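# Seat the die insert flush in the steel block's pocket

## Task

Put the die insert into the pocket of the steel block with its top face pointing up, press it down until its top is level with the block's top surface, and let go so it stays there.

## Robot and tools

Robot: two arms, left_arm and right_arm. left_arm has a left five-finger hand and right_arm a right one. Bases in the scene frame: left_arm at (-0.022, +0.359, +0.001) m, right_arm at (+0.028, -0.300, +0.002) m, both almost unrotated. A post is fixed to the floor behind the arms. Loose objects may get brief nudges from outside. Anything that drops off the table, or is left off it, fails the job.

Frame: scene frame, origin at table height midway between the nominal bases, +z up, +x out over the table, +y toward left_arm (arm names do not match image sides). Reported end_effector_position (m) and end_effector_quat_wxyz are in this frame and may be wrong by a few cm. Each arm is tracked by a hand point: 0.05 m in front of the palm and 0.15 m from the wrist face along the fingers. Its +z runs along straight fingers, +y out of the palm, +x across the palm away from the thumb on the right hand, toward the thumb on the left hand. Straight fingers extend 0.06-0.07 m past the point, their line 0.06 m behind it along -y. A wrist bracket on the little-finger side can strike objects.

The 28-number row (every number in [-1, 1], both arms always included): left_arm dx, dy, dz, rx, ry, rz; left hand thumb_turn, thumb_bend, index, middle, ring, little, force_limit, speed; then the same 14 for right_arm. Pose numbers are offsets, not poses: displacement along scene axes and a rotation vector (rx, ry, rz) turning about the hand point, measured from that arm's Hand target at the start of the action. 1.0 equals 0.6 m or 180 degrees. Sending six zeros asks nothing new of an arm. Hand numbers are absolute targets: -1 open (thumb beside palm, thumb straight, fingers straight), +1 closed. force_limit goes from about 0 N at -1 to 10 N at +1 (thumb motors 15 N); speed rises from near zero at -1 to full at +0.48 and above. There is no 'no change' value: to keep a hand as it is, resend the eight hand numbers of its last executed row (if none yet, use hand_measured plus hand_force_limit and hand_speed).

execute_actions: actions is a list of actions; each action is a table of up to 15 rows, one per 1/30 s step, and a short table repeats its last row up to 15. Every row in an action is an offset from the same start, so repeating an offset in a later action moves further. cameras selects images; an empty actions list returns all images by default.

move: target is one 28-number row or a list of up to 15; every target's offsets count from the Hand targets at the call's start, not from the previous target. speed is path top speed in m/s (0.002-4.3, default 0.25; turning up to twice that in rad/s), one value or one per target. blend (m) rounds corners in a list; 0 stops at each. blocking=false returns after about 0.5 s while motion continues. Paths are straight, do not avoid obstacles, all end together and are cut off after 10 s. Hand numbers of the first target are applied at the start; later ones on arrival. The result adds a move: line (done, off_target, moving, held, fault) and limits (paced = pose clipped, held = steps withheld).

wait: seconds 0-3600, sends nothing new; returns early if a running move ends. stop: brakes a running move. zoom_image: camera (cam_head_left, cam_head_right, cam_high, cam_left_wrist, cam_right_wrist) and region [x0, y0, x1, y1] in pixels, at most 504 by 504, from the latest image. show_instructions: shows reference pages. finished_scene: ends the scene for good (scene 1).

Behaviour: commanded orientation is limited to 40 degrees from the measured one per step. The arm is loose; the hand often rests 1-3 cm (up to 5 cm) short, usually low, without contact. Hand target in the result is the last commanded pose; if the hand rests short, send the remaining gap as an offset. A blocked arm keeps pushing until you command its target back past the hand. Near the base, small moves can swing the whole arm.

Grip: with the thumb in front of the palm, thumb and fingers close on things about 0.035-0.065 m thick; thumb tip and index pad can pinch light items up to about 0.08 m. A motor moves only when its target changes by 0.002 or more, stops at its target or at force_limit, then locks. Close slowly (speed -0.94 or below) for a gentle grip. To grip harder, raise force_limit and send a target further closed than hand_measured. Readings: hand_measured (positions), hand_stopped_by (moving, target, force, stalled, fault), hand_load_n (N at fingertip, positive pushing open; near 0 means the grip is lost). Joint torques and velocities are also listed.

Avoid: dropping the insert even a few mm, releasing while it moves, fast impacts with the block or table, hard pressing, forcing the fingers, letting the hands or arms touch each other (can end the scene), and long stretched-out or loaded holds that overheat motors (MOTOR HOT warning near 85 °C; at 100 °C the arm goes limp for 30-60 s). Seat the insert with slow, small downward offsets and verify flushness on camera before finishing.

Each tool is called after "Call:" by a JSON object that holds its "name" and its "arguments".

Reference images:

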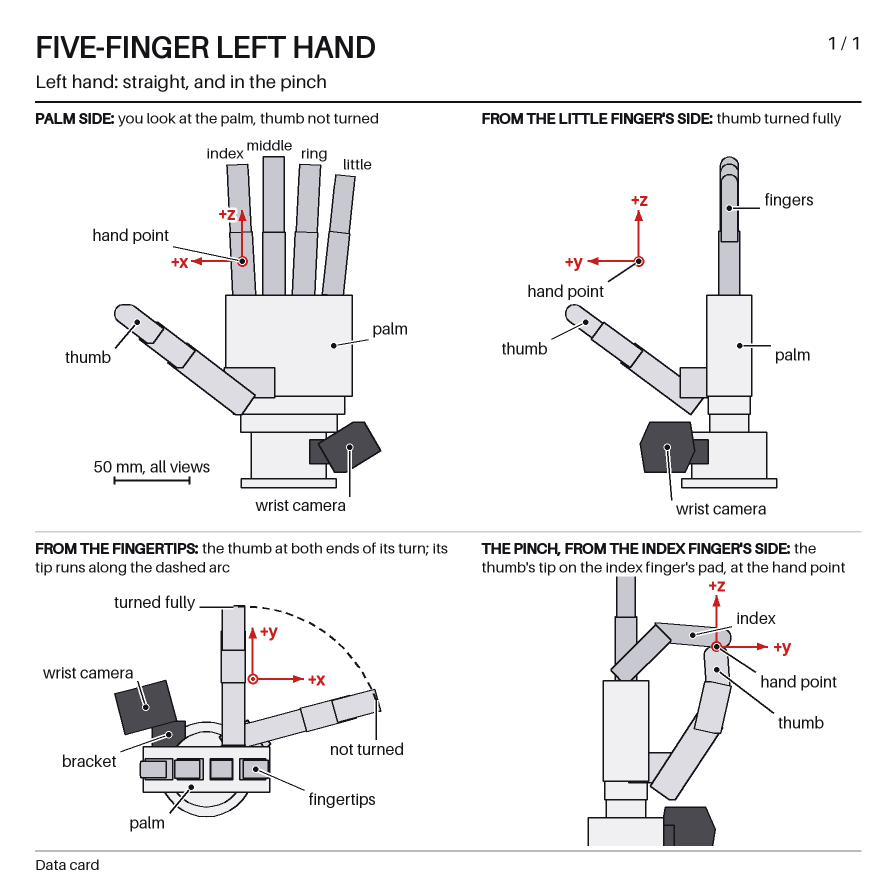

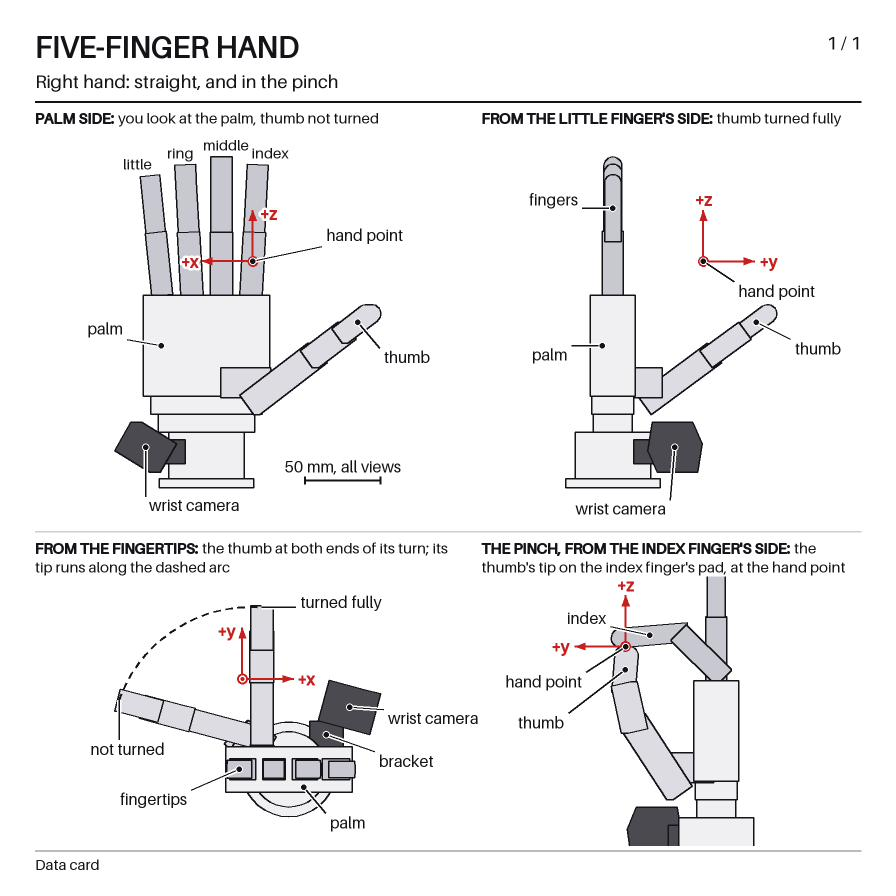

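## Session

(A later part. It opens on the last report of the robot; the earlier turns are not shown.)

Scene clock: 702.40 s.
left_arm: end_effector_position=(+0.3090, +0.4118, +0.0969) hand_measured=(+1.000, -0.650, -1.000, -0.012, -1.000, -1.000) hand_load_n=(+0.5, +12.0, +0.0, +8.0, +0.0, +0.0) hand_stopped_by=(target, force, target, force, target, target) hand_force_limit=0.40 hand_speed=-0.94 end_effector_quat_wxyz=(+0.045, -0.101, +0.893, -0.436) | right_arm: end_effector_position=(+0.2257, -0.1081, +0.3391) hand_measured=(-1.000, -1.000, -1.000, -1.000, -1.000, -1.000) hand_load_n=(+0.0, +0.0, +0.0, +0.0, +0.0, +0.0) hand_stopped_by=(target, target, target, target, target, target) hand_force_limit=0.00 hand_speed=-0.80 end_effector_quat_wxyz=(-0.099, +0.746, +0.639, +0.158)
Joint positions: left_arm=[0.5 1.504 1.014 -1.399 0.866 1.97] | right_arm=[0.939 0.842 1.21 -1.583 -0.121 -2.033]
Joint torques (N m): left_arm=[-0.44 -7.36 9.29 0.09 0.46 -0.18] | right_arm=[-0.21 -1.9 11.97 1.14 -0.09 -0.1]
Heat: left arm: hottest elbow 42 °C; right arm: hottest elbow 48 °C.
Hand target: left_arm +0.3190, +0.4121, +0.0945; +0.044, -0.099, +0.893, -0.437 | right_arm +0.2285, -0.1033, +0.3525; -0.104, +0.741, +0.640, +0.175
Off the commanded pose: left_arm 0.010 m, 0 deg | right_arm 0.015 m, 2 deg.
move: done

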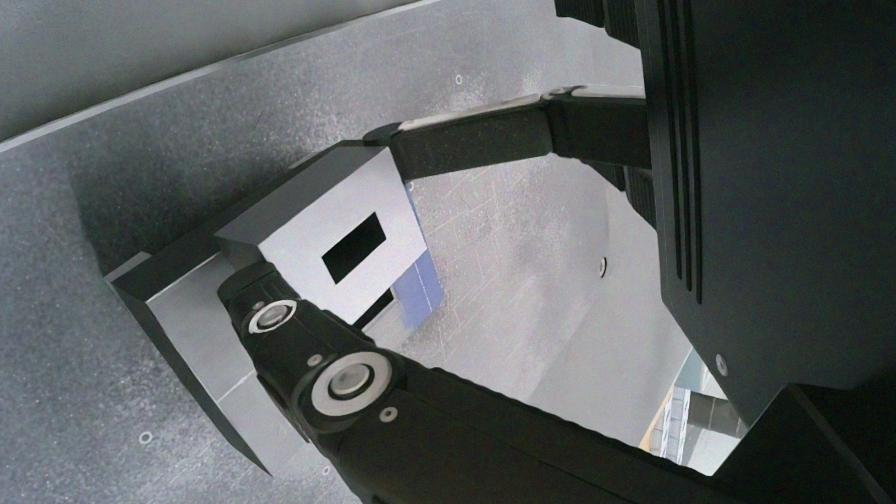

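Call:
{"name": "move", "arguments": {"target": [[0.0,0.0,0.024,0,0,0,1,-0.45,-1,0.15,-1,-1,0.4,-0.94,0,0,0,0,0,0,-1,-1,-1,-1,-1,-1,0,-0.8]], "speed": 0.04, "cameras": ["cam_left_wrist"]}}

Call:
{"name": "zoom_image", "arguments": {"camera": "cam_left_wrist", "region": [160, 80, 440, 330]}}

Scene clock: 704.60 s.
left_arm: end_effector_position=(+0.3088, +0.4107, +0.0984) hand_measured=(+1.000, -0.650, -1.000, -0.012, -1.000, -1.000) hand_load_n=(+0.5, +11.5, +0.0, +9.0, +0.0, -0.5) hand_stopped_by=(target, force, target, force, target, target) hand_force_limit=0.40 hand_speed=-0.94 end_effector_quat_wxyz=(+0.044, -0.098, +0.893, -0.437) | right_arm: end_effector_position=(+0.2257, -0.1081, +0.3391) hand_measured=(-1.000, -1.000, -1.000, -1.000, -1.000, -1.000) hand_load_n=(+0.0, +0.0, +0.0, +0.0, +0.0, +0.0) hand_stopped_by=(target, target, target, target, target, target) hand_force_limit=0.00 hand_speed=-0.80 end_effector_quat_wxyz=(-0.099, +0.746, +0.639, +0.158)
Joint positions: left_arm=[0.497 1.504 1.018 -1.408 0.866 1.977] | right_arm=[0.939 0.842 1.21 -1.583 -0.121 -2.033]
Joint torques (N m): left_arm=[-0.32 -8.82 10.74 -1.21 0.47 -0.17] | right_arm=[-0.21 -1.9 11.97 1.13 -0.09 -0.1]
Heat: left arm: hottest elbow 42 °C; right arm: hottest elbow 48 °C.
Hand target: left_arm +0.3190, +0.4121, +0.1088; +0.044, -0.099, +0.893, -0.437 | right_arm +0.2285, -0.1033, +0.3525; -0.104, +0.741, +0.640, +0.175
Off the commanded pose: left_arm 0.015 m, 0 deg | right_arm 0.015 m, 2 deg.
move: off_target (left_arm)

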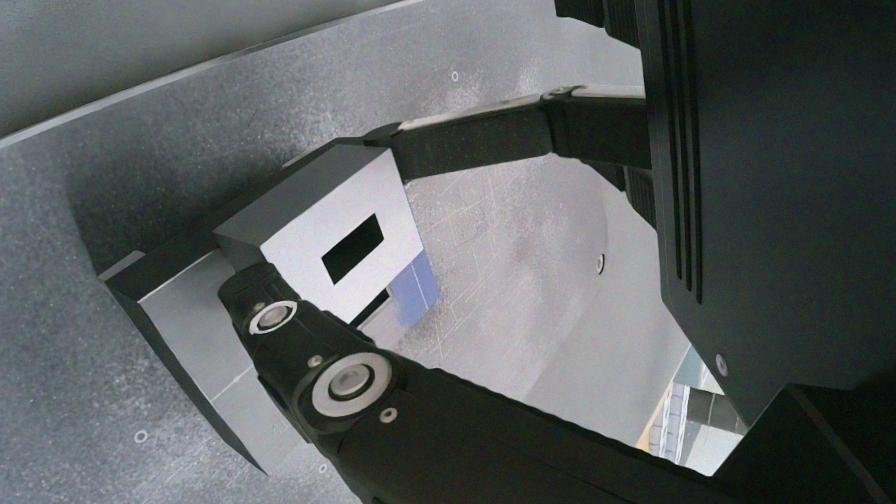

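Scaled by 1.800 from the camera's image (finer frame: 1280x720).

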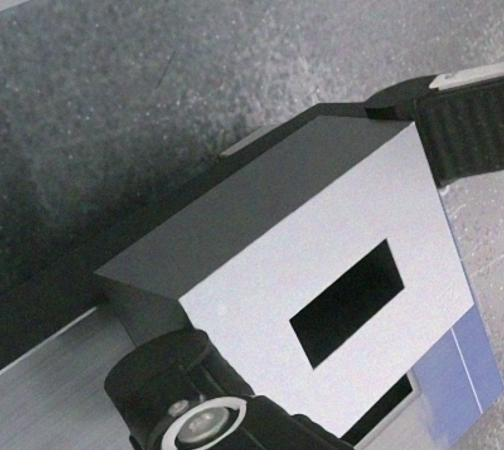

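Call:
{"name": "move", "arguments": {"target": [[0.0,0.0,0.008,0,0,0,1,-0.45,-1,0.15,-1,-1,0.4,-0.94,0,0,0,0,0,0,-1,-1,-1,-1,-1,-1,0,-0.8],[-0.032,-0.004,0.008,0,0,0,1,-0.45,-1,0.15,-1,-1,0.4,-0.94,0,0,0,0,0,0,-1,-1,-1,-1,-1,-1,0,-0.8]], "speed": 0.04, "cameras": ["cam_left_wrist"]}}

Call:
{"name": "zoom_image", "arguments": {"camera": "cam_left_wrist", "region": [160, 80, 460, 350]}}

Scene clock: 706.77 s.
left_arm: end_effector_position=(+0.3041, +0.4096, +0.1118) hand_measured=(+1.000, -0.648, -1.000, -0.012, -1.000, -1.000) hand_load_n=(-0.5, +0.5, +0.0, +0.0, +0.0, +0.0) hand_stopped_by=(target, force, target, force, target, target) hand_force_limit=0.40 hand_speed=-0.94 end_effector_quat_wxyz=(+0.046, -0.097, +0.894, -0.434) | right_arm: end_effector_position=(+0.2257, -0.1081, +0.3391) hand_measured=(-1.000, -1.000, -1.000, -1.000, -1.000, -1.000) hand_load_n=(+0.0, +0.0, +0.0, +0.0, +0.0, -0.5) hand_stopped_by=(target, target, target, target, target, target) hand_force_limit=0.00 hand_speed=-0.80 end_effector_quat_wxyz=(-0.099, +0.746, +0.639, +0.158)
Joint positions: left_arm=[0.498 1.471 1.023 -1.44 0.861 1.977] | right_arm=[0.939 0.842 1.21 -1.583 -0.121 -2.033]
Joint torques (N m): left_arm=[1.2 -9.47 7.28 -1.02 0.41 0.1] | right_arm=[-0.21 -1.9 11.97 1.13 -0.09 -0.1]
Heat: left arm: hottest elbow 42 °C; right arm: hottest elbow 48 °C.
Hand target: left_arm +0.2998, +0.4098, +0.1138; +0.044, -0.099, +0.893, -0.437 | right_arm +0.2285, -0.1033, +0.3525; -0.104, +0.741, +0.640, +0.175
Off the commanded pose: left_arm 0.005 m, 1 deg | right_arm 0.015 m, 2 deg.
move: done

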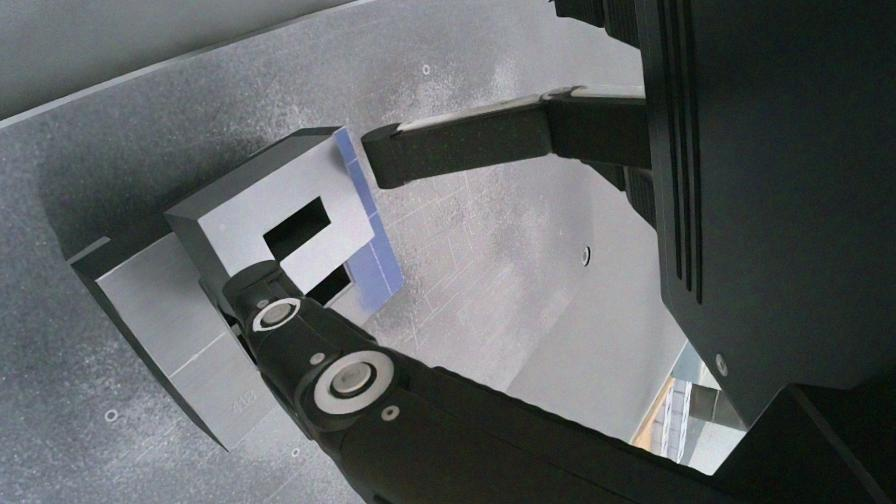

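Scaled by 1.680 from the camera's image (finer frame: 1280x720).

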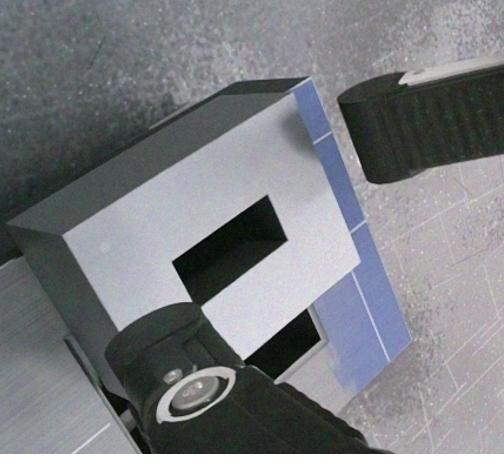

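Call:
{"name": "wait", "arguments": {"seconds": 0.3, "cameras": ["cam_head_left","cam_high","cam_left_wrist"]}}

Call:
{"name": "zoom_image", "arguments": {"camera": "cam_head_left", "region": [240, 230, 320, 300]}}

Call:
{"name": "zoom_image", "arguments": {"camera": "cam_high", "region": [250, 220, 350, 310]}}

Scene clock: 709.00 s.
left_arm: end_effector_position=(+0.3041, +0.4096, +0.1118) hand_measured=(+1.000, -0.648, -1.000, -0.012, -1.000, -1.000) hand_load_n=(+0.0, +0.0, +0.0, +0.0, +0.0, +0.0) hand_stopped_by=(target, force, target, force, target, target) hand_force_limit=0.40 hand_speed=-0.94 end_effector_quat_wxyz=(+0.046, -0.097, +0.894, -0.434) | right_arm: end_effector_position=(+0.2257, -0.1081, +0.3391) hand_measured=(-1.000, -1.000, -1.000, -1.000, -1.000, -1.000) hand_load_n=(+0.0, +0.0, +0.0, +0.0, +0.0, +0.0) hand_stopped_by=(target, target, target, target, target, target) hand_force_limit=0.00 hand_speed=-0.80 end_effector_quat_wxyz=(-0.099, +0.746, +0.639, +0.158)
Joint positions: left_arm=[0.498 1.471 1.023 -1.44 0.861 1.977] | right_arm=[0.939 0.842 1.21 -1.583 -0.121 -2.033]
Joint torques (N m): left_arm=[1.2 -9.35 7.3 -1.03 0.41 0.09] | right_arm=[-0.21 -1.9 11.97 1.13 -0.09 -0.1]
Heat: left arm: hottest elbow 42 °C; right arm: hottest elbow 48 °C.
Hand target: left_arm +0.2998, +0.4098, +0.1138; +0.044, -0.099, +0.893, -0.437 | right_arm +0.2285, -0.1033, +0.3525; -0.104, +0.741, +0.640, +0.175
Off the commanded pose: left_arm 0.005 m, 1 deg | right_arm 0.015 m, 2 deg.
wait: 0.30 s; at rest from the start

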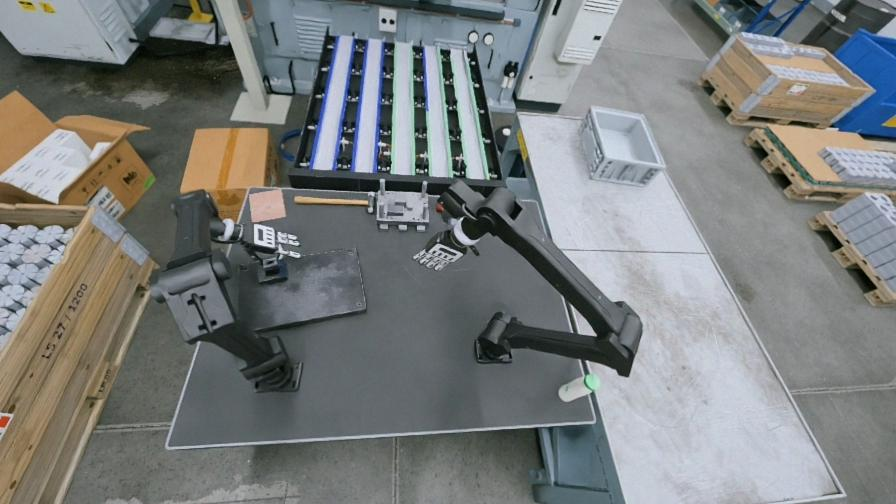

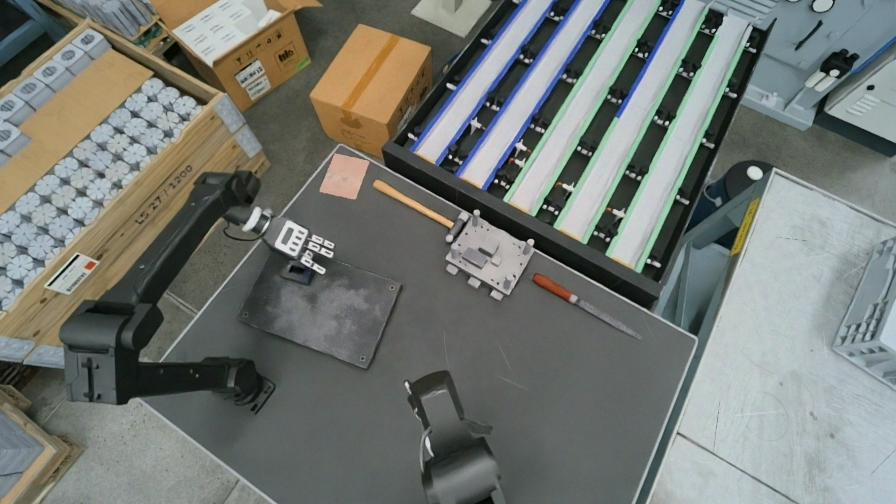

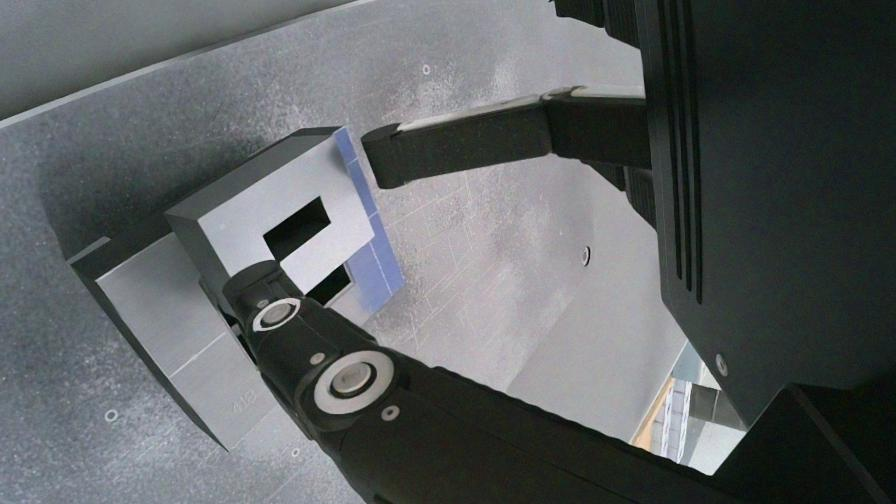

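Scaled by 6.300 from the camera's image (finer frame: 1280x720).

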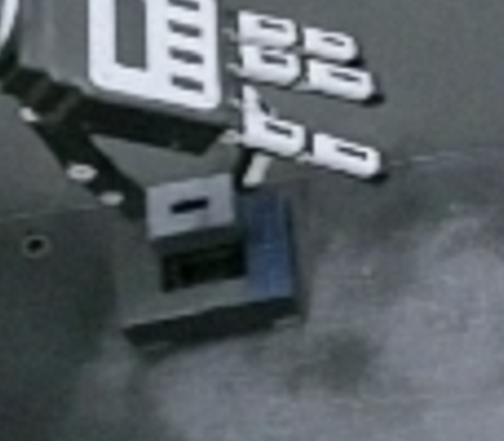

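Scaled by 5.040 from the camera's image (finer frame: 1280x720).

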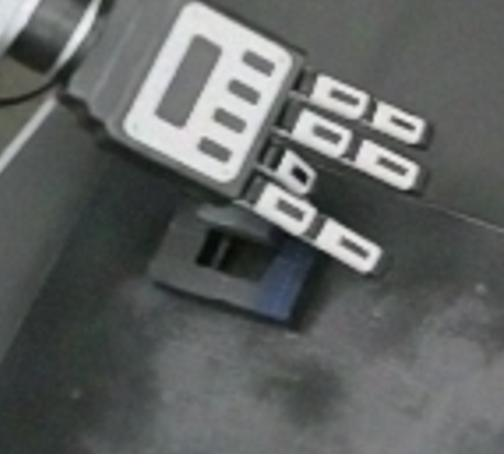

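Call:
{"name": "execute_actions", "arguments": {"actions": [], "cameras": ["cam_head_right","cam_right_wrist"]}}

Call:
{"name": "zoom_image", "arguments": {"camera": "cam_head_right", "region": [245, 230, 325, 300]}}

Scene clock: 711.87 s.
left_arm: end_effector_position=(+0.3041, +0.4096, +0.1118) hand_measured=(+1.000, -0.648, -1.000, -0.012, -1.000, -1.000) hand_load_n=(+0.0, +0.0, +0.0, +0.0, +0.0, +0.0) hand_stopped_by=(target, force, target, force, target, target) hand_force_limit=0.40 hand_speed=-0.94 end_effector_quat_wxyz=(+0.046, -0.097, +0.894, -0.434) | right_arm: end_effector_position=(+0.2257, -0.1081, +0.3391) hand_measured=(-1.000, -1.000, -1.000, -1.000, -1.000, -1.000) hand_load_n=(+0.0, +0.0, +0.0, +0.0, +0.0, +0.0) hand_stopped_by=(target, target, target, target, target, target) hand_force_limit=0.00 hand_speed=-0.80 end_effector_quat_wxyz=(-0.099, +0.746, +0.639, +0.158)
Joint positions: left_arm=[0.498 1.471 1.023 -1.44 0.861 1.977] | right_arm=[0.939 0.842 1.21 -1.583 -0.121 -2.033]
Joint velocities: within noise
Joint torques (N m): left_arm=[1.14 -9.29 7.3 -1.05 0.41 0.09] | right_arm=[-0.21 -1.85 11.97 1.13 -0.09 -0.11]
Heat: left arm: hottest elbow 42 °C; right arm: hottest elbow 48 °C.
Hand target: left_arm +0.2998, +0.4098, +0.1138; +0.044, -0.099, +0.893, -0.437 | right_arm +0.2285, -0.1033, +0.3525; -0.104, +0.741, +0.640, +0.175
Off the commanded pose: left_arm 0.005 m, 1 deg | right_arm 0.015 m, 2 deg.
Images, in order (width x height): cam_head_right 896x504, cam_right_wrist 896x504.

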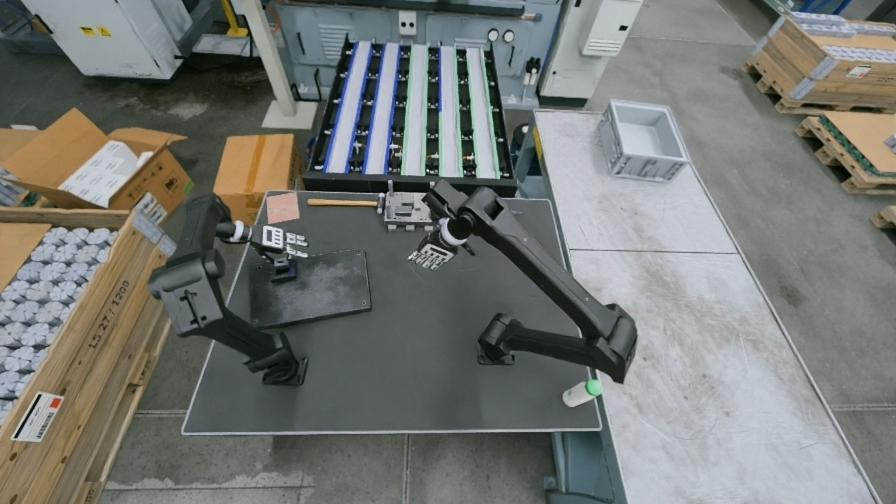

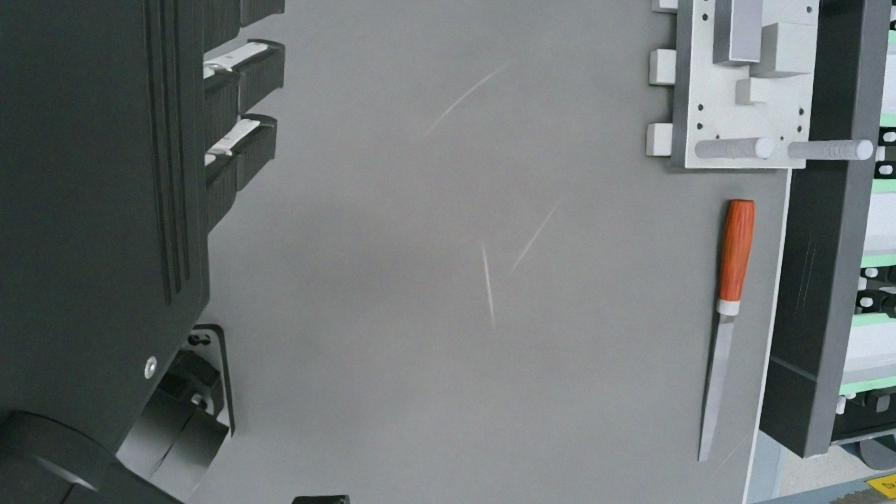

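Scaled by 6.300 from the camera's image (finer frame: 1280x720).

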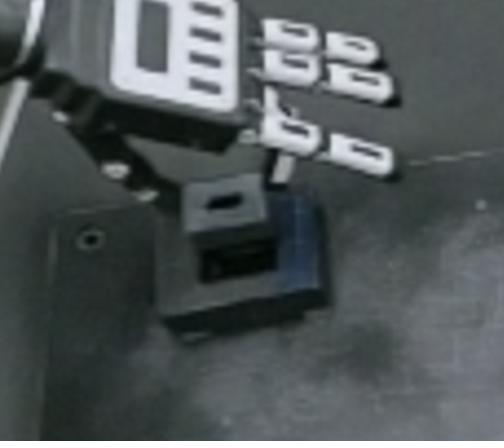

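Call:
{"name": "move", "arguments": {"target": [[0,0,0,0,0,0,1,-0.78,-1,-0.15,-1,-1,0.4,-0.7,0,0,0,0,0,0,-1,-1,-1,-1,-1,-1,0,-0.8],[0.001,0.012,-0.015,0,0,0,1,-0.78,-1,-0.15,-1,-1,0.4,-0.7,0,0,0,0,0,0,-1,-1,-1,-1,-1,-1,0,-0.8]], "speed": 0.04, "cameras": ["cam_left_wrist"]}}

Call:
{"name": "zoom_image", "arguments": {"camera": "cam_left_wrist", "region": [160, 80, 460, 350]}}

Scene clock: 715.83 s.
left_arm: end_effector_position=(+0.3034, +0.4163, +0.1106) hand_measured=(+1.000, -0.780, -1.000, -0.150, -1.000, -1.000) hand_load_n=(+0.0, +0.0, +0.0, +0.0, +0.0, +0.0) hand_stopped_by=(target, target, target, target, target, target) hand_force_limit=0.40 hand_speed=-0.70 end_effector_quat_wxyz=(+0.051, -0.100, +0.895, -0.433) | right_arm: end_effector_position=(+0.2257, -0.1081, +0.3391) hand_measured=(-1.000, -1.000, -1.000, -1.000, -1.000, -1.000) hand_load_n=(+0.0, +0.0, +0.0, +0.0, +0.0, +0.0) hand_stopped_by=(target, target, target, target, target, target) hand_force_limit=0.00 hand_speed=-0.80 end_effector_quat_wxyz=(-0.099, +0.746, +0.639, +0.158)
Joint positions: left_arm=[0.516 1.473 1.023 -1.44 0.858 1.989] | right_arm=[0.939 0.842 1.21 -1.583 -0.121 -2.033]
Joint torques (N m): left_arm=[0.97 -7.71 7.23 -0.72 0.34 0.13] | right_arm=[-0.21 -1.96 11.97 1.13 -0.09 -0.1]
Heat: left arm: hottest elbow 42 °C; right arm: hottest elbow 48 °C.
Hand target: left_arm +0.3004, +0.4169, +0.1047; +0.044, -0.099, +0.893, -0.437 | right_arm +0.2285, -0.1033, +0.3525; -0.104, +0.741, +0.640, +0.175
Off the commanded pose: left_arm 0.007 m, 1 deg | right_arm 0.015 m, 2 deg.
move: done

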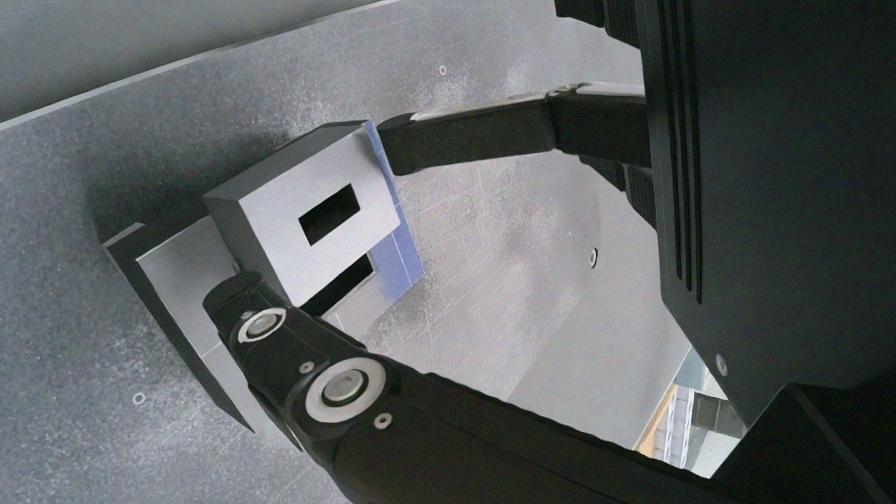

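Scaled by 1.680 from the camera's image (finer frame: 1280x720).

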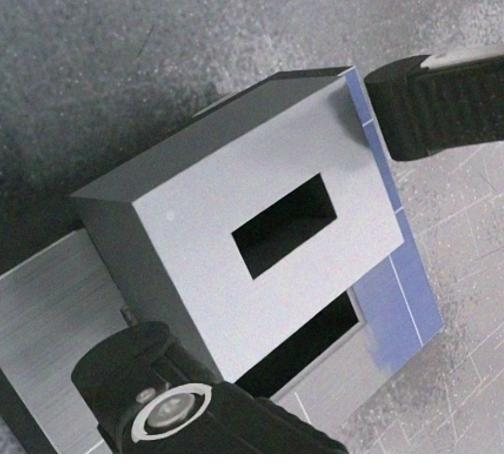

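Call:
{"name": "move", "arguments": {"target": [[0.003,0.0,-0.012,0,0,0,1,-0.78,-1,-0.15,-1,-1,0.4,-0.7,0,0,0,0,0,0,-1,-1,-1,-1,-1,-1,0,-0.8]], "speed": 0.04, "cameras": ["cam_left_wrist"]}}

Call:
{"name": "zoom_image", "arguments": {"camera": "cam_left_wrist", "region": [160, 80, 460, 350]}}

Scene clock: 720.13 s.
left_arm: end_effector_position=(+0.3017, +0.4153, +0.1029) hand_measured=(+1.000, -0.780, -1.000, -0.150, -1.000, -1.000) hand_load_n=(+0.0, +0.0, +0.0, +0.0, +0.0, +0.0) hand_stopped_by=(target, target, target, target, target, target) hand_force_limit=0.40 hand_speed=-0.70 end_effector_quat_wxyz=(+0.044, -0.103, +0.893, -0.435) | right_arm: end_effector_position=(+0.2257, -0.1081, +0.3391) hand_measured=(-1.000, -1.000, -1.000, -1.000, -1.000, -1.000) hand_load_n=(+0.0, +0.0, +0.0, +0.0, +0.0, +0.0) hand_stopped_by=(target, target, target, target, target, target) hand_force_limit=0.00 hand_speed=-0.80 end_effector_quat_wxyz=(-0.099, +0.746, +0.639, +0.158)
Joint positions: left_arm=[0.516 1.488 1.013 -1.431 0.858 1.989] | right_arm=[0.939 0.842 1.21 -1.583 -0.121 -2.033]
Joint torques (N m): left_arm=[0.79 -8 7.27 -0.13 0.35 0.11] | right_arm=[-0.21 -1.9 11.97 1.13 -0.1 -0.1]
Heat: left arm: hottest elbow 42 °C; right arm: hottest elbow 48 °C.
Hand target: left_arm +0.3022, +0.4169, +0.0976; +0.044, -0.099, +0.893, -0.437 | right_arm +0.2285, -0.1033, +0.3525; -0.104, +0.741, +0.640, +0.175
Off the commanded pose: left_arm 0.006 m, 0 deg | right_arm 0.015 m, 2 deg.
move: done

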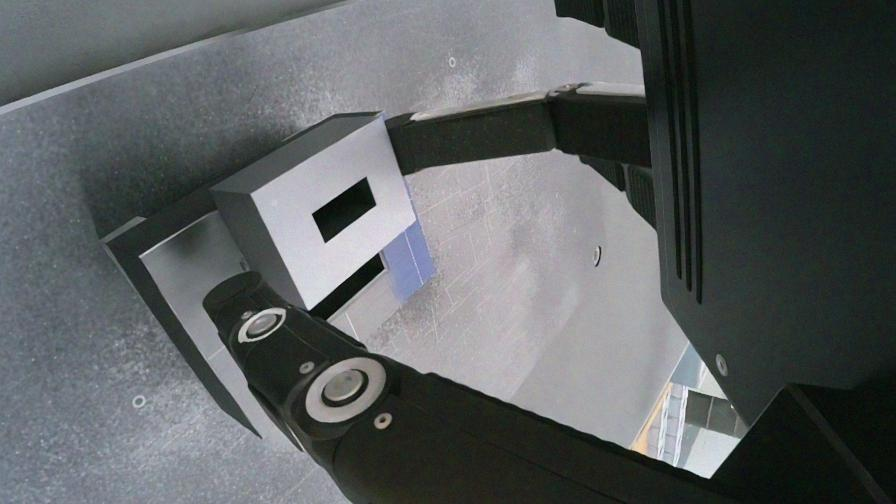

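Scaled by 1.680 from the camera's image (finer frame: 1280x720).

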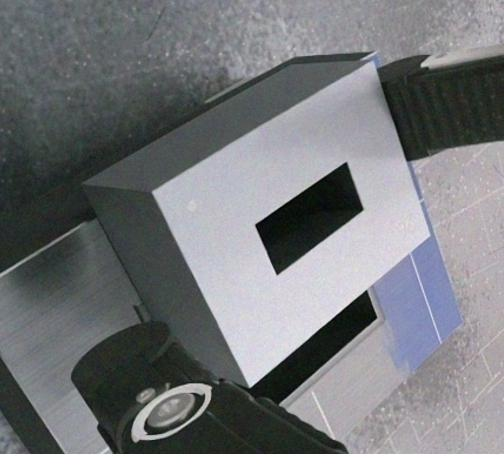

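Call:
{"name": "move", "arguments": {"target": [[0,0,0,0,0,0,1,-0.6,-1,0.06,-1,-1,-0.5,-0.94,0,0,0,0,0,0,-1,-1,-1,-1,-1,-1,0,-0.8]], "speed": 0.04, "cameras": ["cam_left_wrist"]}}

Call:
{"name": "zoom_image", "arguments": {"camera": "cam_left_wrist", "region": [160, 80, 460, 350]}}

Scene clock: 724.17 s.
left_arm: end_effector_position=(+0.3017, +0.4153, +0.1029) hand_measured=(+1.000, -0.600, -1.000, +0.060, -1.000, -1.000) hand_load_n=(+0.0, +0.0, +0.0, +1.0, +0.0, +0.0) hand_stopped_by=(target, target, target, target, target, target) hand_force_limit=-0.50 hand_speed=-0.94 end_effector_quat_wxyz=(+0.044, -0.103, +0.893, -0.435) | right_arm: end_effector_position=(+0.2257, -0.1081, +0.3391) hand_measured=(-1.000, -1.000, -1.000, -1.000, -1.000, -1.000) hand_load_n=(+0.0, +0.0, +0.0, +0.0, +0.0, +0.0) hand_stopped_by=(target, target, target, target, target, target) hand_force_limit=0.00 hand_speed=-0.80 end_effector_quat_wxyz=(-0.099, +0.746, +0.639, +0.158)
Joint positions: left_arm=[0.516 1.488 1.013 -1.431 0.858 1.989] | right_arm=[0.939 0.842 1.21 -1.583 -0.121 -2.033]
Joint torques (N m): left_arm=[0.85 -8.12 7.25 -0.13 0.36 0.1] | right_arm=[-0.21 -1.96 11.97 1.13 -0.09 -0.1]
Heat: left arm: hottest elbow 41 °C; right arm: hottest elbow 48 °C.
Hand target: left_arm +0.3022, +0.4169, +0.0976; +0.044, -0.099, +0.893, -0.437 | right_arm +0.2285, -0.1033, +0.3525; -0.104, +0.741, +0.640, +0.175
Off the commanded pose: left_arm 0.006 m, 0 deg | right_arm 0.015 m, 2 deg.
move: done

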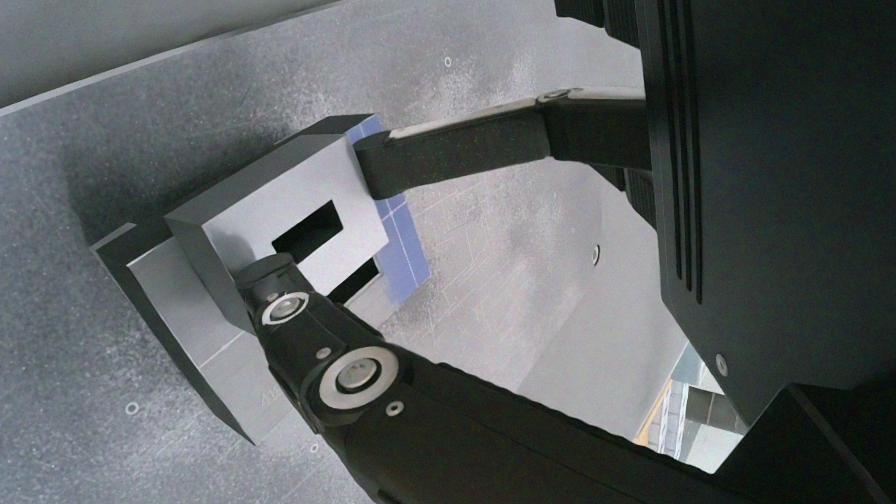

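Scaled by 1.680 from the camera's image (finer frame: 1280x720).

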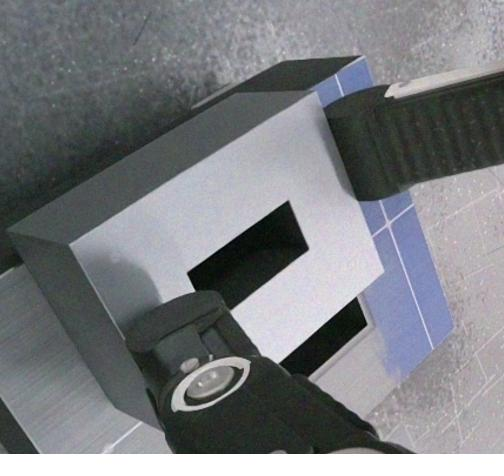

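Call:
{"name": "move", "arguments": {"target": [[0,0,0.004,0,0,0,1,-0.9,-1,-0.25,-1,-1,-0.5,-0.6,0,0,0,0,0,0,-1,-1,-1,-1,-1,-1,0,-0.8],[0.002,0.021,0.008,-0.03,-0.006,0,1,-0.9,-1,-0.25,-1,-1,-0.5,-0.6,0,0,0,0,0,0,-1,-1,-1,-1,-1,-1,0,-0.8]], "speed": 0.06, "cameras": ["cam_left_wrist"]}}

Call:
{"name": "zoom_image", "arguments": {"camera": "cam_left_wrist", "region": [160, 80, 460, 350]}}

Scene clock: 730.07 s.
left_arm: end_effector_position=(+0.2925, +0.4219, +0.0964) hand_measured=(+1.000, -0.900, -1.000, -0.250, -1.000, -1.000) hand_load_n=(+0.0, +0.0, +0.0, +0.0, +0.0, -0.5) hand_stopped_by=(target, target, target, target, target, target) hand_force_limit=-0.50 hand_speed=-0.60 end_effector_quat_wxyz=(+0.039, -0.111, +0.874, -0.471) | right_arm: end_effector_position=(+0.2257, -0.1081, +0.3391) hand_measured=(-1.000, -1.000, -1.000, -1.000, -1.000, -1.000) hand_load_n=(+0.0, +0.0, +0.0, +0.0, +0.0, +0.0) hand_stopped_by=(target, target, target, target, target, target) hand_force_limit=0.00 hand_speed=-0.80 end_effector_quat_wxyz=(-0.099, +0.746, +0.639, +0.158)
Joint positions: left_arm=[0.575 1.543 1.013 -1.509 0.903 2.099] | right_arm=[0.939 0.842 1.21 -1.583 -0.121 -2.033]
Joint torques (N m): left_arm=[0.97 -8.23 10.11 -1.37 0.56 0.13] | right_arm=[-0.21 -1.96 11.97 1.14 -0.09 -0.1]
Heat: left arm: hottest elbow 41 °C; right arm: hottest elbow 48 °C.
Hand target: left_arm +0.3034, +0.4296, +0.1023; +0.048, -0.097, +0.871, -0.479 | right_arm +0.2285, -0.1033, +0.3525; -0.104, +0.741, +0.640, +0.175
Off the commanded pose: left_arm 0.015 m, 2 deg | right_arm 0.015 m, 2 deg.
joint sent to its limit (left arm) — joint 6 (wrist roll), upper limit. The joint targets still meet the commanded pose.
move: off_target (left_arm)

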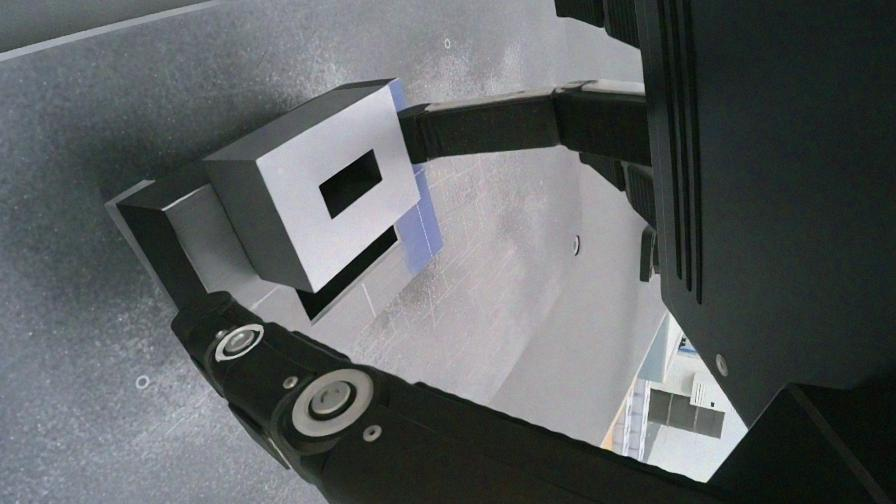

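Scaled by 1.680 from the camera's image (finer frame: 1280x720).

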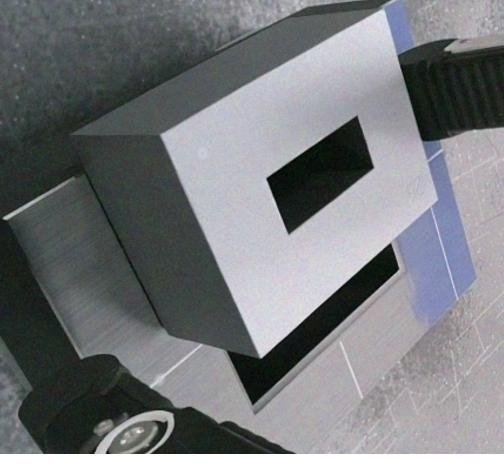

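Call:
{"name": "move", "arguments": {"target": [[0.008,0.008,0.004,0.01,0.002,0,1,-0.9,-1,-0.25,-1,-1,-0.5,-0.6,0,0,0,0,0,0,-1,-1,-1,-1,-1,-1,0,-0.8]], "speed": 0.06, "cameras": ["cam_left_wrist"]}}

Call:
{"name": "zoom_image", "arguments": {"camera": "cam_left_wrist", "region": [160, 80, 460, 350]}}

Scene clock: 733.27 s.
left_arm: end_effector_position=(+0.2999, +0.4286, +0.1009) hand_measured=(+1.000, -0.900, -1.000, -0.250, -1.000, -1.000) hand_load_n=(+0.0, +0.0, +0.0, +0.0, +0.0, +0.0) hand_stopped_by=(target, target, target, target, target, target) hand_force_limit=-0.50 hand_speed=-0.60 end_effector_quat_wxyz=(+0.043, -0.107, +0.878, -0.464) | right_arm: end_effector_position=(+0.2257, -0.1081, +0.3391) hand_measured=(-1.000, -1.000, -1.000, -1.000, -1.000, -1.000) hand_load_n=(+0.0, +0.0, +0.0, +0.0, +0.0, +0.0) hand_stopped_by=(target, target, target, target, target, target) hand_force_limit=0.00 hand_speed=-0.80 end_effector_quat_wxyz=(-0.099, +0.746, +0.639, +0.158)
Joint positions: left_arm=[0.575 1.549 1.042 -1.515 0.892 2.099] | right_arm=[0.939 0.842 1.21 -1.583 -0.121 -2.033]
Joint torques (N m): left_arm=[0.62 -8.35 9.87 -1.35 0.32 0.13] | right_arm=[-0.21 -1.9 11.97 1.13 -0.09 -0.1]
Heat: left arm: hottest elbow 41 °C; right arm: hottest elbow 48 °C.
Hand target: left_arm +0.3082, +0.4343, +0.1046; +0.046, -0.098, +0.879, -0.465 | right_arm +0.2285, -0.1033, +0.3525; -0.104, +0.741, +0.640, +0.175
Off the commanded pose: left_arm 0.011 m, 1 deg | right_arm 0.015 m, 2 deg.
joint sent to its limit (left arm) — joint 6 (wrist roll), upper limit. The joint targets still meet the commanded pose.
move: off_target (left_arm)

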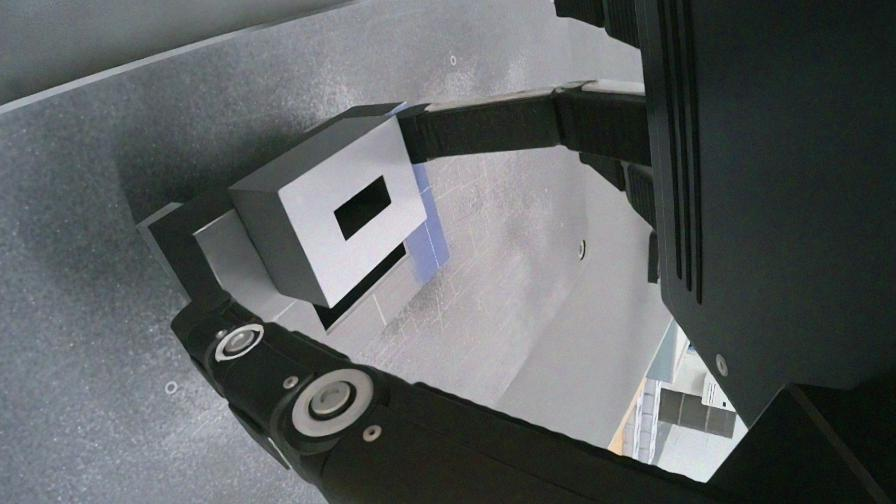

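Scaled by 1.680 from the camera's image (finer frame: 1280x720).

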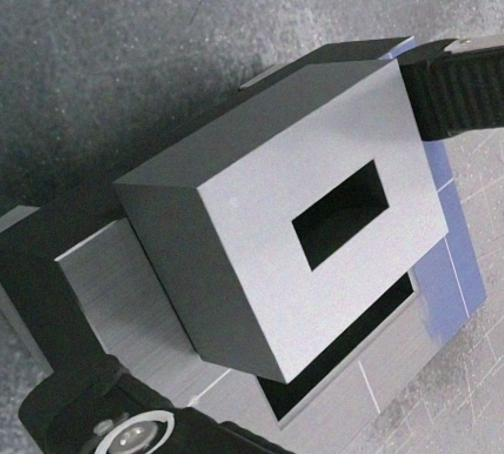

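Call:
{"name": "move", "arguments": {"target": [[0,0,0,0,0,0,1,-0.6,-1,0.06,-1,-1,-0.5,-0.92,0,0,0,0,0,0,-1,-1,-1,-1,-1,-1,0,-0.8]], "speed": 0.06, "cameras": ["cam_left_wrist"]}}

Call:
{"name": "zoom_image", "arguments": {"camera": "cam_left_wrist", "region": [160, 80, 460, 350]}}

Scene clock: 735.50 s.
left_arm: end_effector_position=(+0.2996, +0.4283, +0.1008) hand_measured=(+1.000, -0.748, -1.000, +0.048, -1.000, -1.000) hand_load_n=(+0.5, +5.0, +0.0, +5.0, +0.0, +0.0) hand_stopped_by=(target, force, target, force, target, target) hand_force_limit=-0.50 hand_speed=-0.92 end_effector_quat_wxyz=(+0.042, -0.107, +0.878, -0.465) | right_arm: end_effector_position=(+0.2257, -0.1081, +0.3391) hand_measured=(-1.000, -1.000, -1.000, -1.000, -1.000, -1.000) hand_load_n=(+0.0, +0.0, +0.0, +0.0, +0.0, +0.0) hand_stopped_by=(target, target, target, target, target, target) hand_force_limit=0.00 hand_speed=-0.80 end_effector_quat_wxyz=(-0.099, +0.746, +0.639, +0.158)
Joint positions: left_arm=[0.575 1.55 1.042 -1.517 0.892 2.099] | right_arm=[0.939 0.842 1.21 -1.583 -0.121 -2.033]
Joint torques (N m): left_arm=[0.56 -8.41 9.87 -1.32 0.32 0.13] | right_arm=[-0.21 -1.9 11.99 1.13 -0.09 -0.1]
Heat: left arm: hottest elbow 41 °C; right arm: hottest elbow 48 °C.
Hand target: left_arm +0.3082, +0.4343, +0.1047; +0.046, -0.098, +0.879, -0.465 | right_arm +0.2285, -0.1033, +0.3525; -0.104, +0.741, +0.640, +0.175
Off the commanded pose: left_arm 0.011 m, 1 deg | right_arm 0.015 m, 2 deg.
joint sent to its limit (left arm) — joint 6 (wrist roll), upper limit. The joint targets still meet the commanded pose.
move: done

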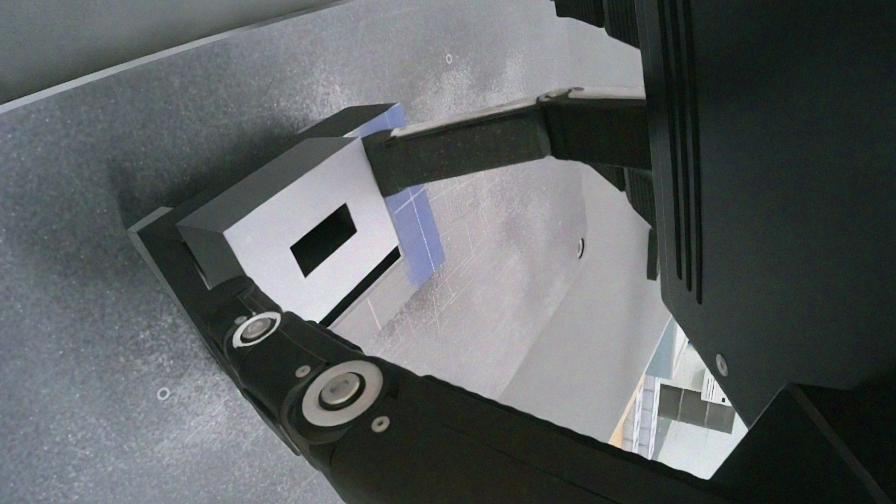

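Scaled by 1.680 from the camera's image (finer frame: 1280x720).

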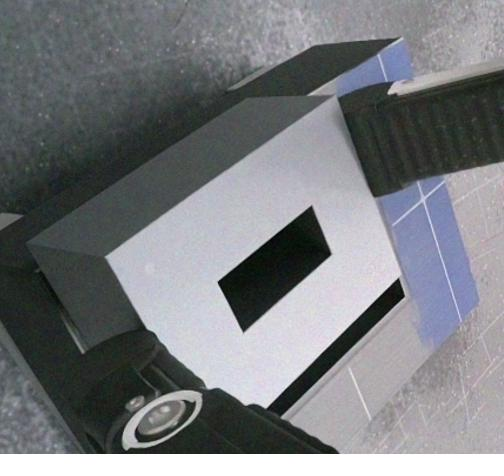

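Call:
{"name": "wait", "arguments": {"seconds": 0.1, "cameras": ["cam_left_wrist","cam_head_left"]}}

Call:
{"name": "zoom_image", "arguments": {"camera": "cam_left_wrist", "region": [160, 80, 460, 350]}}

Scene clock: 738.17 s.
left_arm: end_effector_position=(+0.2996, +0.4283, +0.1008) hand_measured=(+1.000, -0.748, -1.000, +0.048, -1.000, -1.000) hand_load_n=(+0.5, +4.5, +0.0, +5.0, +0.0, +0.0) hand_stopped_by=(target, force, target, force, target, target) hand_force_limit=-0.50 hand_speed=-0.92 end_effector_quat_wxyz=(+0.042, -0.107, +0.878, -0.465) | right_arm: end_effector_position=(+0.2257, -0.1081, +0.3391) hand_measured=(-1.000, -1.000, -1.000, -1.000, -1.000, -1.000) hand_load_n=(+0.0, +0.0, +0.0, +0.0, +0.0, +0.0) hand_stopped_by=(target, target, target, target, target, target) hand_force_limit=0.00 hand_speed=-0.80 end_effector_quat_wxyz=(-0.099, +0.746, +0.639, +0.158)
Joint positions: left_arm=[0.575 1.55 1.042 -1.517 0.892 2.099] | right_arm=[0.939 0.842 1.21 -1.583 -0.121 -2.033]
Joint torques (N m): left_arm=[0.62 -8.47 9.87 -1.32 0.32 0.13] | right_arm=[-0.21 -1.9 11.97 1.1 -0.09 -0.1]
Heat: left arm: hottest elbow 41 °C; right arm: hottest elbow 48 °C.
Hand target: left_arm +0.3082, +0.4343, +0.1047; +0.046, -0.098, +0.879, -0.465 | right_arm +0.2285, -0.1033, +0.3525; -0.104, +0.741, +0.640, +0.175
Off the commanded pose: left_arm 0.011 m, 1 deg | right_arm 0.015 m, 2 deg.
wait: 0.10 s; at rest from the start
Images, in order (width x height): cam_head_left 896x504, cam_left_wrist 896x504.

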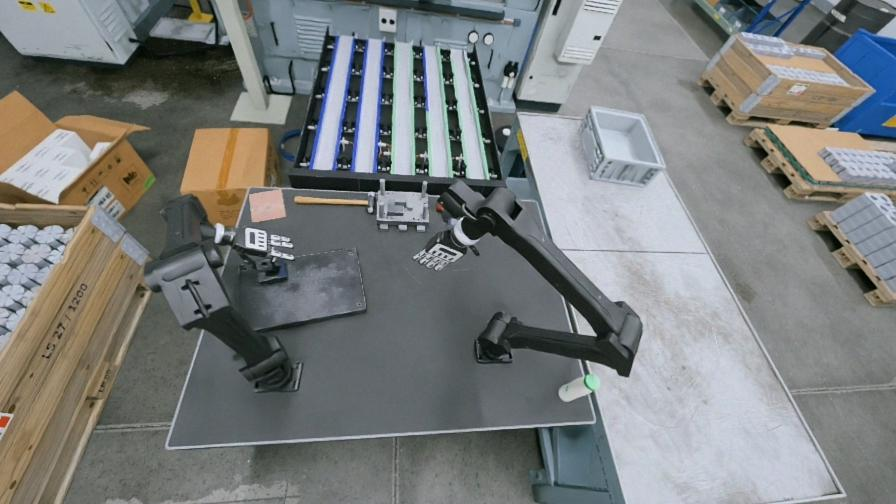

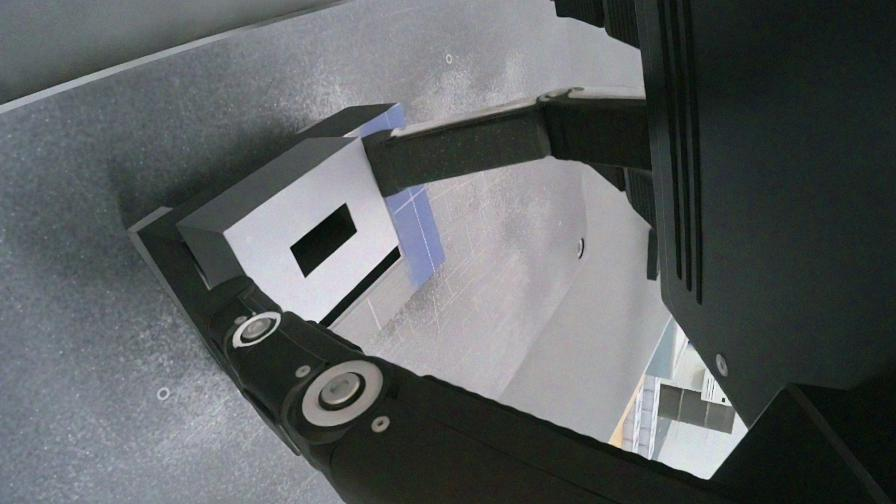

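Scaled by 1.680 from the camera's image (finer frame: 1280x720).

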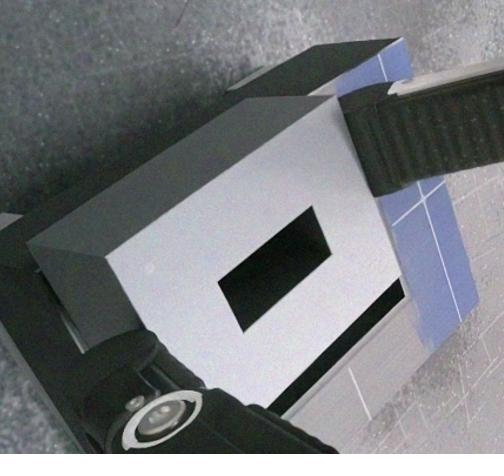

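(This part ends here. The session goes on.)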